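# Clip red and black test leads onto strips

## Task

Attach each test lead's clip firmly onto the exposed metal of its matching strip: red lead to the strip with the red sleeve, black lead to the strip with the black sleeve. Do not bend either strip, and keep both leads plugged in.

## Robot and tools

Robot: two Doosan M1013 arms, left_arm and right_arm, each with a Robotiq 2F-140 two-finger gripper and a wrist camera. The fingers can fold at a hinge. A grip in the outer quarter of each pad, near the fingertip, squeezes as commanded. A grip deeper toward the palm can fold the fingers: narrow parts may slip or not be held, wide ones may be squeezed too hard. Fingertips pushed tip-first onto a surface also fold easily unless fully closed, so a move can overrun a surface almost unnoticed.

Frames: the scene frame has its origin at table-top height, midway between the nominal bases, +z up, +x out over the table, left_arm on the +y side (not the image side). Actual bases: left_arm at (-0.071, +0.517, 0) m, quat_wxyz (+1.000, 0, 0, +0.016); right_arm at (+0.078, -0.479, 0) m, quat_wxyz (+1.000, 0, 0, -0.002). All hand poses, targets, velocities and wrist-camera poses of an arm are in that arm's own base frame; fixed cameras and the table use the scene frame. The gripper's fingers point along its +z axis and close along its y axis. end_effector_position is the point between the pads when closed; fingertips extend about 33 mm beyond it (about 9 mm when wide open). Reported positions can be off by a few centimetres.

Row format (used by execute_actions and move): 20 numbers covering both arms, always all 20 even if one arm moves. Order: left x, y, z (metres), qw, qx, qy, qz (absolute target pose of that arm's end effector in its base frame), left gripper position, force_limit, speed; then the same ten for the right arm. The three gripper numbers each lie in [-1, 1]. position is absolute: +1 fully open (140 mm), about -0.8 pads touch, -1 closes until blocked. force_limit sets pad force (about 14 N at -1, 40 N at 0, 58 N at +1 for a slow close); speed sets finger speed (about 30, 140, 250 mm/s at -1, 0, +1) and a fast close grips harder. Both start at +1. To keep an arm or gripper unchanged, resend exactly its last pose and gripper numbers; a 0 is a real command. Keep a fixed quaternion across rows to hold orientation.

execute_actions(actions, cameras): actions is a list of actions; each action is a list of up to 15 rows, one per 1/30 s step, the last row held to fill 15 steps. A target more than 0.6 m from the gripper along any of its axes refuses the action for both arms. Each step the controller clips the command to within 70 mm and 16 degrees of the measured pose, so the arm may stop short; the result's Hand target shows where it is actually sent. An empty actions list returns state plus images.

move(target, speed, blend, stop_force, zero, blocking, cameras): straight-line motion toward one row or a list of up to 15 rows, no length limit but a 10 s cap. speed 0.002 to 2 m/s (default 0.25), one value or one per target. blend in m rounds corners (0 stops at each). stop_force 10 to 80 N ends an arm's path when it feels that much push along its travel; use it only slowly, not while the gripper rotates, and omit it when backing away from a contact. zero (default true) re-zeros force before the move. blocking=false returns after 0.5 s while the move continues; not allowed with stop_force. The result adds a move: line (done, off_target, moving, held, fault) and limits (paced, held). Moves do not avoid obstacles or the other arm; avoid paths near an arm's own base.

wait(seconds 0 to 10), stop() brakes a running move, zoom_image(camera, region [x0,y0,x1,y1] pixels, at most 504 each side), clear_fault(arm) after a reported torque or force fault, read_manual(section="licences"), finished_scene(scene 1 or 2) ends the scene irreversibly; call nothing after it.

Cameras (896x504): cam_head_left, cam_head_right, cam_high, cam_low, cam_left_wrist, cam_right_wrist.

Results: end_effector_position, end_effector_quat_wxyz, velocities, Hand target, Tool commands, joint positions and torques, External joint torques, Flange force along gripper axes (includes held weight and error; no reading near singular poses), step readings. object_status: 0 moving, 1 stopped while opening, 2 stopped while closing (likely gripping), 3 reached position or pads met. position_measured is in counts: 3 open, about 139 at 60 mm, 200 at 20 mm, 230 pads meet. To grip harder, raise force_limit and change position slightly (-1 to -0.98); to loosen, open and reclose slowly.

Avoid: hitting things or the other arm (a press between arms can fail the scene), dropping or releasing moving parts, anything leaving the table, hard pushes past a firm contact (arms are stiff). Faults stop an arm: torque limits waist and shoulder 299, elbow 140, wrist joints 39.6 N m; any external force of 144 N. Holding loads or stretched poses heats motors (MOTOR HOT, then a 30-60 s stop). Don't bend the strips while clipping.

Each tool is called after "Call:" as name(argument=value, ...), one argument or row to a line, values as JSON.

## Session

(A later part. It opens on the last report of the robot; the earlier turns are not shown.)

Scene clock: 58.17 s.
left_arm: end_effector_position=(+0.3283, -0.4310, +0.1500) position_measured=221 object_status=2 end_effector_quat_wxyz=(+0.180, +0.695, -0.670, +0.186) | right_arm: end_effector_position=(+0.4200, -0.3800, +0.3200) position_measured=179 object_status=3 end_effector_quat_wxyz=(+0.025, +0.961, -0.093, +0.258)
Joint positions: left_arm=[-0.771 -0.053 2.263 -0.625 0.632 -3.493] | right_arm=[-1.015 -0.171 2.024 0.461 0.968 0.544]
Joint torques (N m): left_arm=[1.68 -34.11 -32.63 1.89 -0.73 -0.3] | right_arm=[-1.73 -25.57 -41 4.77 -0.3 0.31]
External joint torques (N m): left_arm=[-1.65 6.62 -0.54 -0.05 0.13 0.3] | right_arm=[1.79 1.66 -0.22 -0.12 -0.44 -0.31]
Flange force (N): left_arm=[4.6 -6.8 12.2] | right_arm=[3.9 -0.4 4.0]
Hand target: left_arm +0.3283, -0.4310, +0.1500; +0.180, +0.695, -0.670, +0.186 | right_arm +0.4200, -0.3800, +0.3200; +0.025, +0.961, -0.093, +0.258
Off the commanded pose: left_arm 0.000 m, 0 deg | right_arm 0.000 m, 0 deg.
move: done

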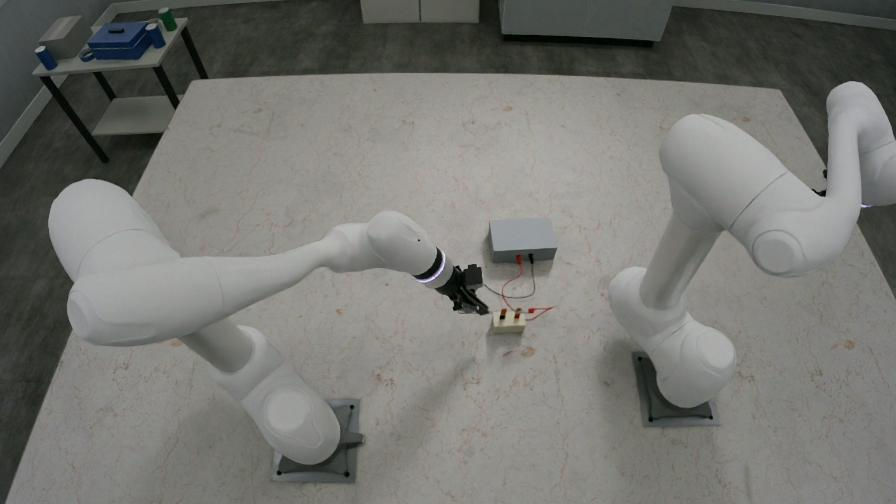

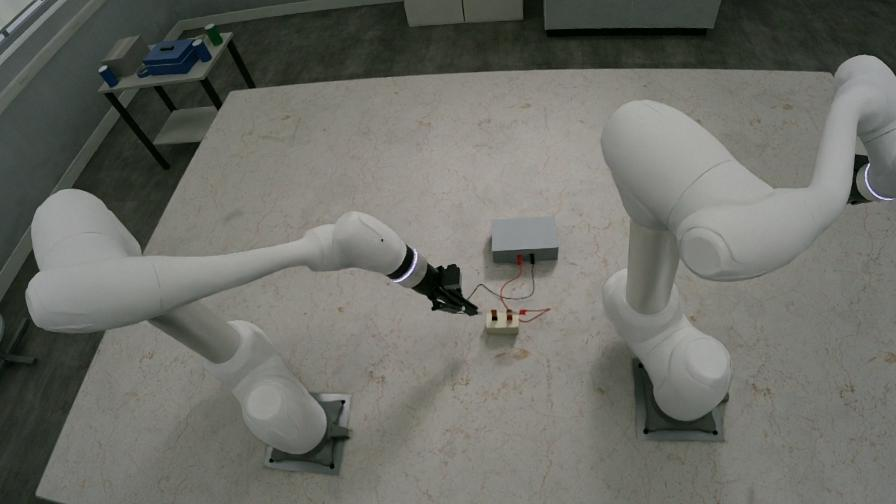

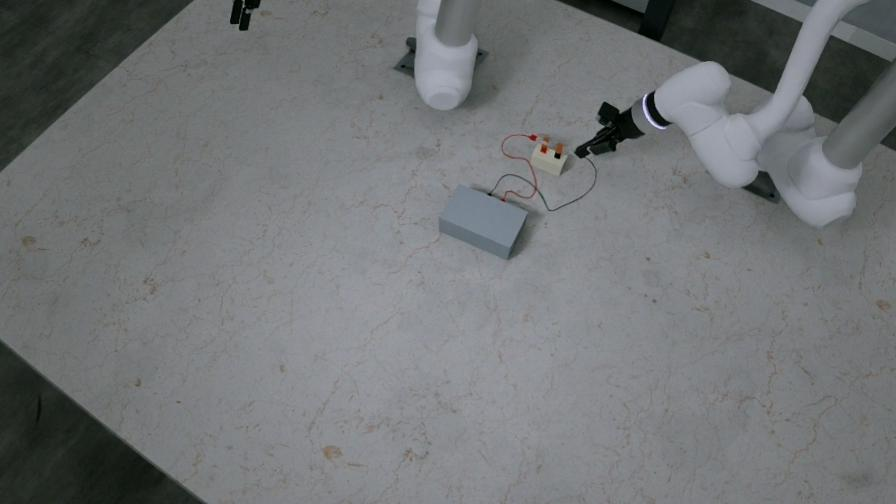

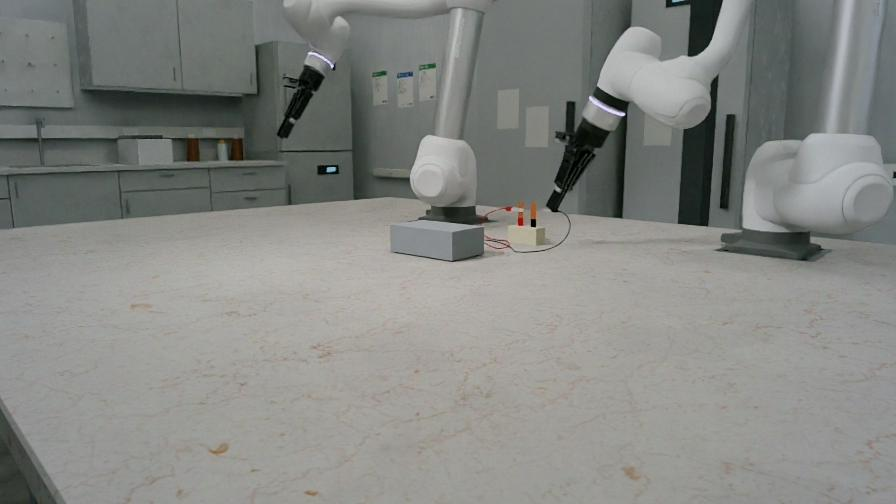

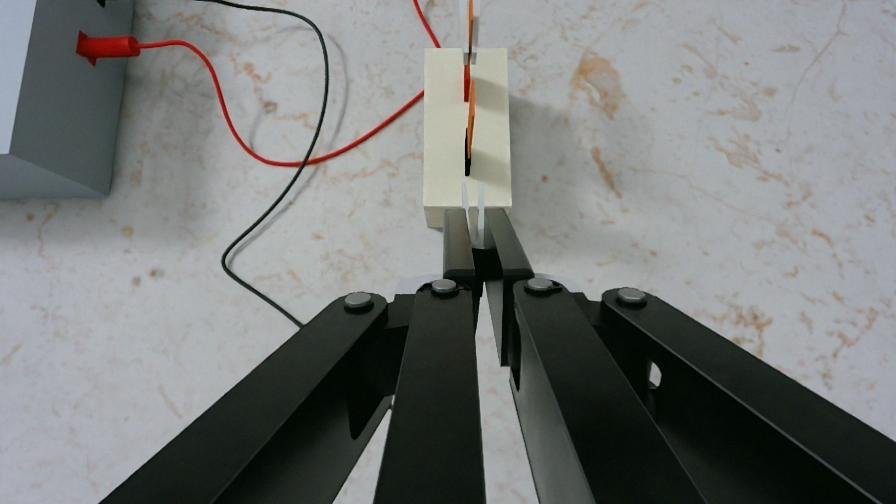

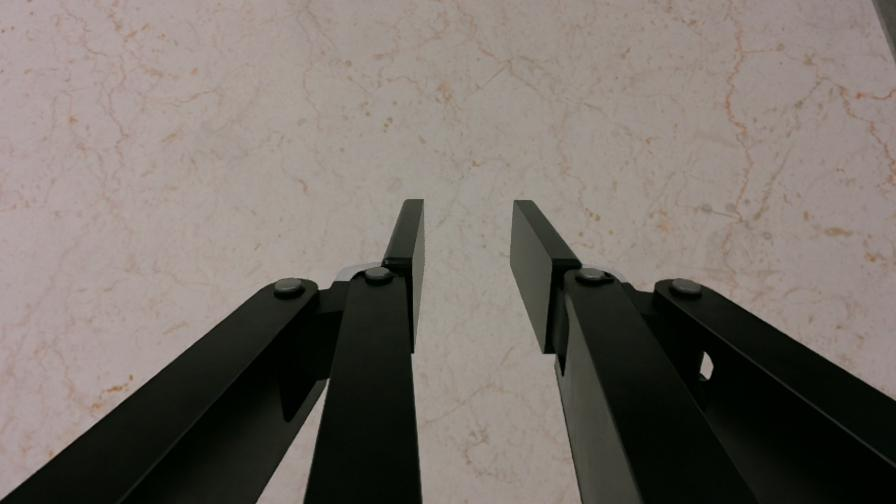

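Call:
move(
  target=[
    [0.3287, -0.4410, 0.145, -0.1796, -0.6954, 0.6704, -0.1863, -1, -1, -1, 0.42, -0.38, 0.32, 0.0248, 0.9615, -0.0926, 0.2576, -0.4, -1, -1],
    [0.3298, -0.4724, 0.145, -0.1796, -0.6954, 0.6704, -0.1863, -1, -1, -1, 0.42, -0.38, 0.32, 0.0248, 0.9615, -0.0926, 0.2576, -0.4, -1, -1],
  ],
  speed=[0.1, 0.06],
  blend=[0.005, 0],
  cameras=["cam_left_wrist", "cam_low"],
)

Call:
zoom_image(
  camera="cam_left_wrist",
  region=[430, 80, 520, 260],
)

Call:
zoom_image(
  camera="cam_low",
  region=[505, 190, 575, 250],
)

Scene clock: 61.00 s.
left_arm: end_effector_position=(+0.3298, -0.4723, +0.1450) position_measured=221 object_status=2 end_effector_quat_wxyz=(+0.180, +0.695, -0.670, +0.186) | right_arm: end_effector_position=(+0.4200, -0.3800, +0.3200) position_measured=179 object_status=3 end_effector_quat_wxyz=(+0.025, +0.961, -0.093, +0.258)
Joint positions: left_arm=[-0.835 0 2.223 -0.615 0.592 -3.553] | right_arm=[-1.015 -0.171 2.024 0.461 0.968 0.544]
Joint torques (N m): left_arm=[0.5 -40.81 -32.4 2.03 -0.76 -0.16] | right_arm=[-1.93 -25.81 -40.93 4.82 -0.3 0.31]
External joint torques (N m): left_arm=[-0.35 7.71 -0.53 -0.12 0.07 0.15] | right_arm=[2.02 1.92 -0.28 -0.17 -0.43 -0.31]
Flange force (N): left_arm=[3.6 -9.2 13.0] | right_arm=[4.5 -0.4 4.4]
Hand target: left_arm +0.3298, -0.4724, +0.1450; +0.180, +0.695, -0.670, +0.186 | right_arm +0.4200, -0.3800, +0.3200; +0.025, +0.961, -0.093, +0.258
Off the commanded pose: left_arm 0.000 m, 0 deg | right_arm 0.000 m, 0 deg.
move: done
Images, in order (width x height): cam_low 896x504, cam_left_wrist 896x504.

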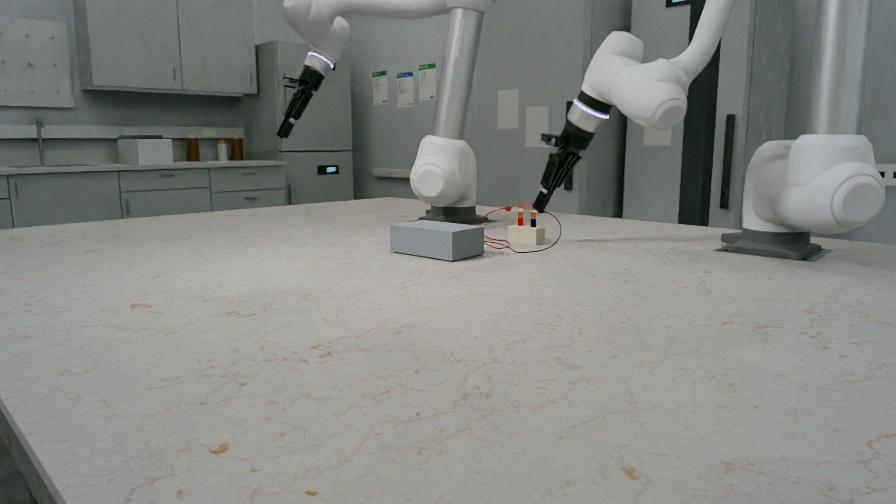

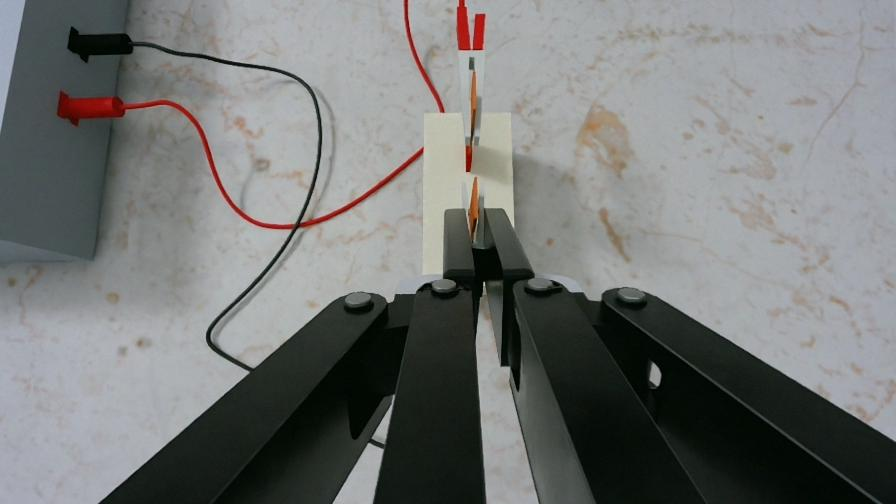

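Scaled by 2.800 from the camera's 896x504 image, which has a finer 1280x720 frame.

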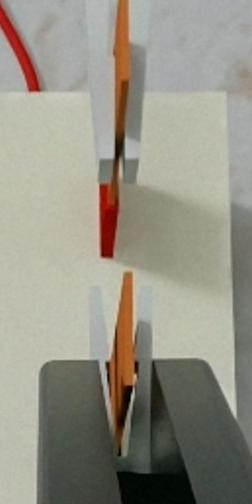

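Scaled by 7.200 from the camera's 896x504 image, which has a finer 1280x720 frame.

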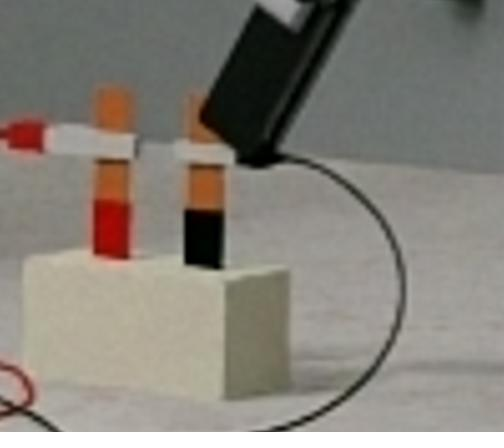

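Call:
move(
  target=[
    [0.3297, -0.4703, 0.145, -0.1796, -0.6954, 0.6704, -0.1863, -1, -1, -1, 0.42, -0.38, 0.32, 0.0248, 0.9615, -0.0926, 0.2576, -0.4, -1, -1],
    [0.3297, -0.4703, 0.145, -0.1796, -0.6954, 0.6704, -0.1863, -0.42, -1, -1, 0.42, -0.38, 0.32, 0.0248, 0.9615, -0.0926, 0.2576, -0.4, -1, -1],
    [0.3297, -0.4703, 0.215, -0.1796, -0.6954, 0.6704, -0.1863, -0.42, -1, -1, 0.42, -0.38, 0.32, 0.0248, 0.9615, -0.0926, 0.2576, -0.4, -1, -1],
  ],
  speed=[0.04, 0.1, 0.12],
  blend=[0, 0, 0],
  cameras=["cam_left_wrist", "cam_low"],
)

Call:
zoom_image(
  camera="cam_left_wrist",
  region=[400, 20, 560, 280],
)

Call:
zoom_image(
  camera="cam_low",
  region=[480, 190, 570, 250],
)

Scene clock: 64.90 s.
left_arm: end_effector_position=(+0.3297, -0.4703, +0.2149) position_measured=182 object_status=3 end_effector_quat_wxyz=(+0.180, +0.695, -0.670, +0.186) | right_arm: end_effector_position=(+0.4200, -0.3800, +0.3200) position_measured=179 object_status=3 end_effector_quat_wxyz=(+0.025, +0.961, -0.093, +0.258)
Joint positions: left_arm=[-0.832 -0.077 2.148 -0.51 0.723 -3.683] | right_arm=[-1.015 -0.171 2.024 0.461 0.968 0.544]
Joint torques (N m): left_arm=[1.06 -33.81 -35.47 2.38 -0.8 -0.49] | right_arm=[-1.43 -25.64 -40.9 4.76 -0.3 0.37]
External joint torques (N m): left_arm=[-1 4.9 -1.38 -0.07 -0.08 0.49] | right_arm=[1.54 1.69 -0.32 -0.12 -0.43 -0.37]
Flange force (N): left_arm=[5.1 -6.6 7.4] | right_arm=[3.5 0.2 3.7]
Hand target: left_arm +0.3297, -0.4703, +0.2150; +0.180, +0.695, -0.670, +0.186 | right_arm +0.4200, -0.3800, +0.3200; +0.025, +0.961, -0.093, +0.258
Off the commanded pose: left_arm 0.000 m, 0 deg | right_arm 0.000 m, 0 deg.
move: done
Images, in order (width x height): cam_low 896x504, cam_left_wrist 896x504.

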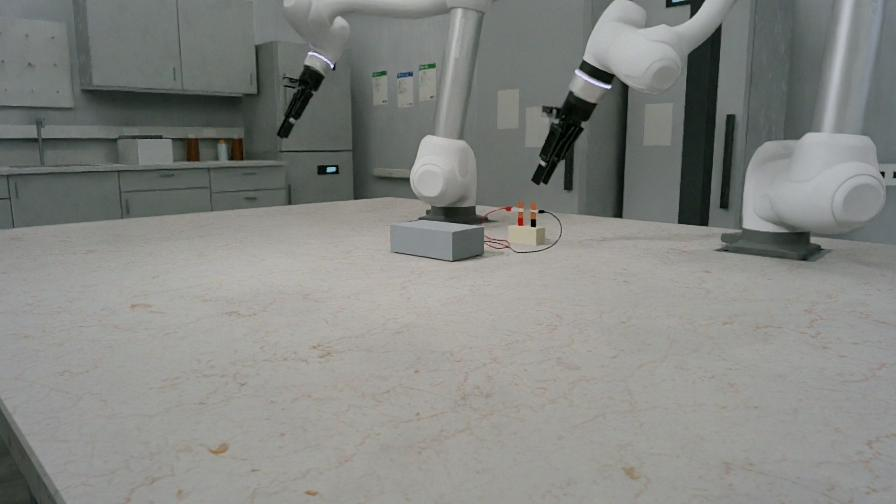

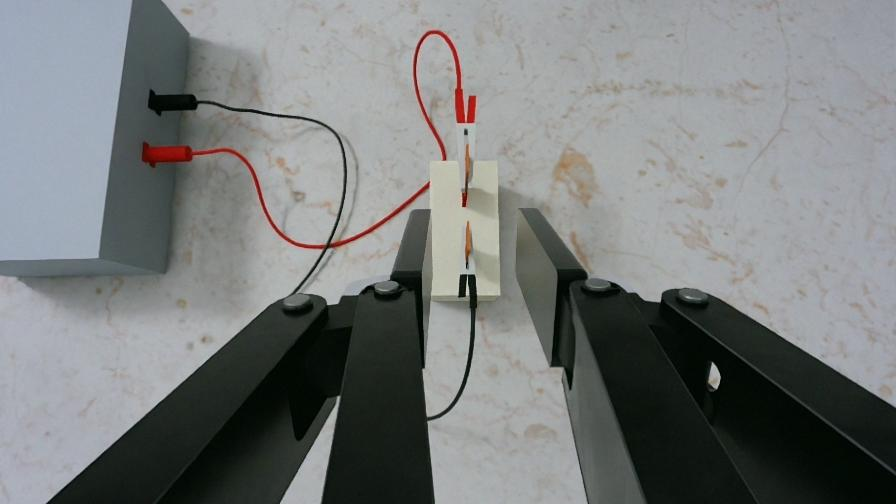

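Scaled by 1.938 from the camera's 896x504 image, which has a finer 1280x720 frame.

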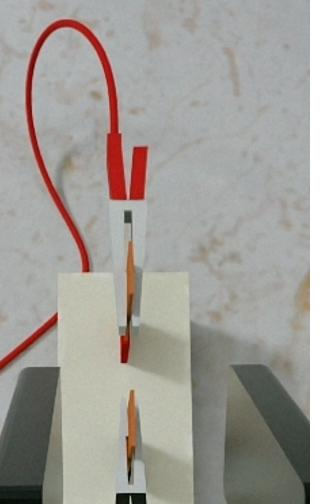

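Scaled by 5.600 from the camera's 896x504 image, which has a finer 1280x720 frame.

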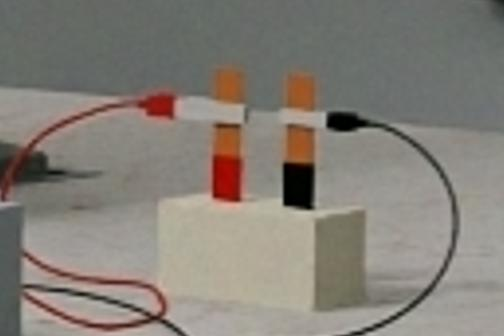

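Call:
finished_scene(
  scene=2,
)

The scene is finished: the task was done.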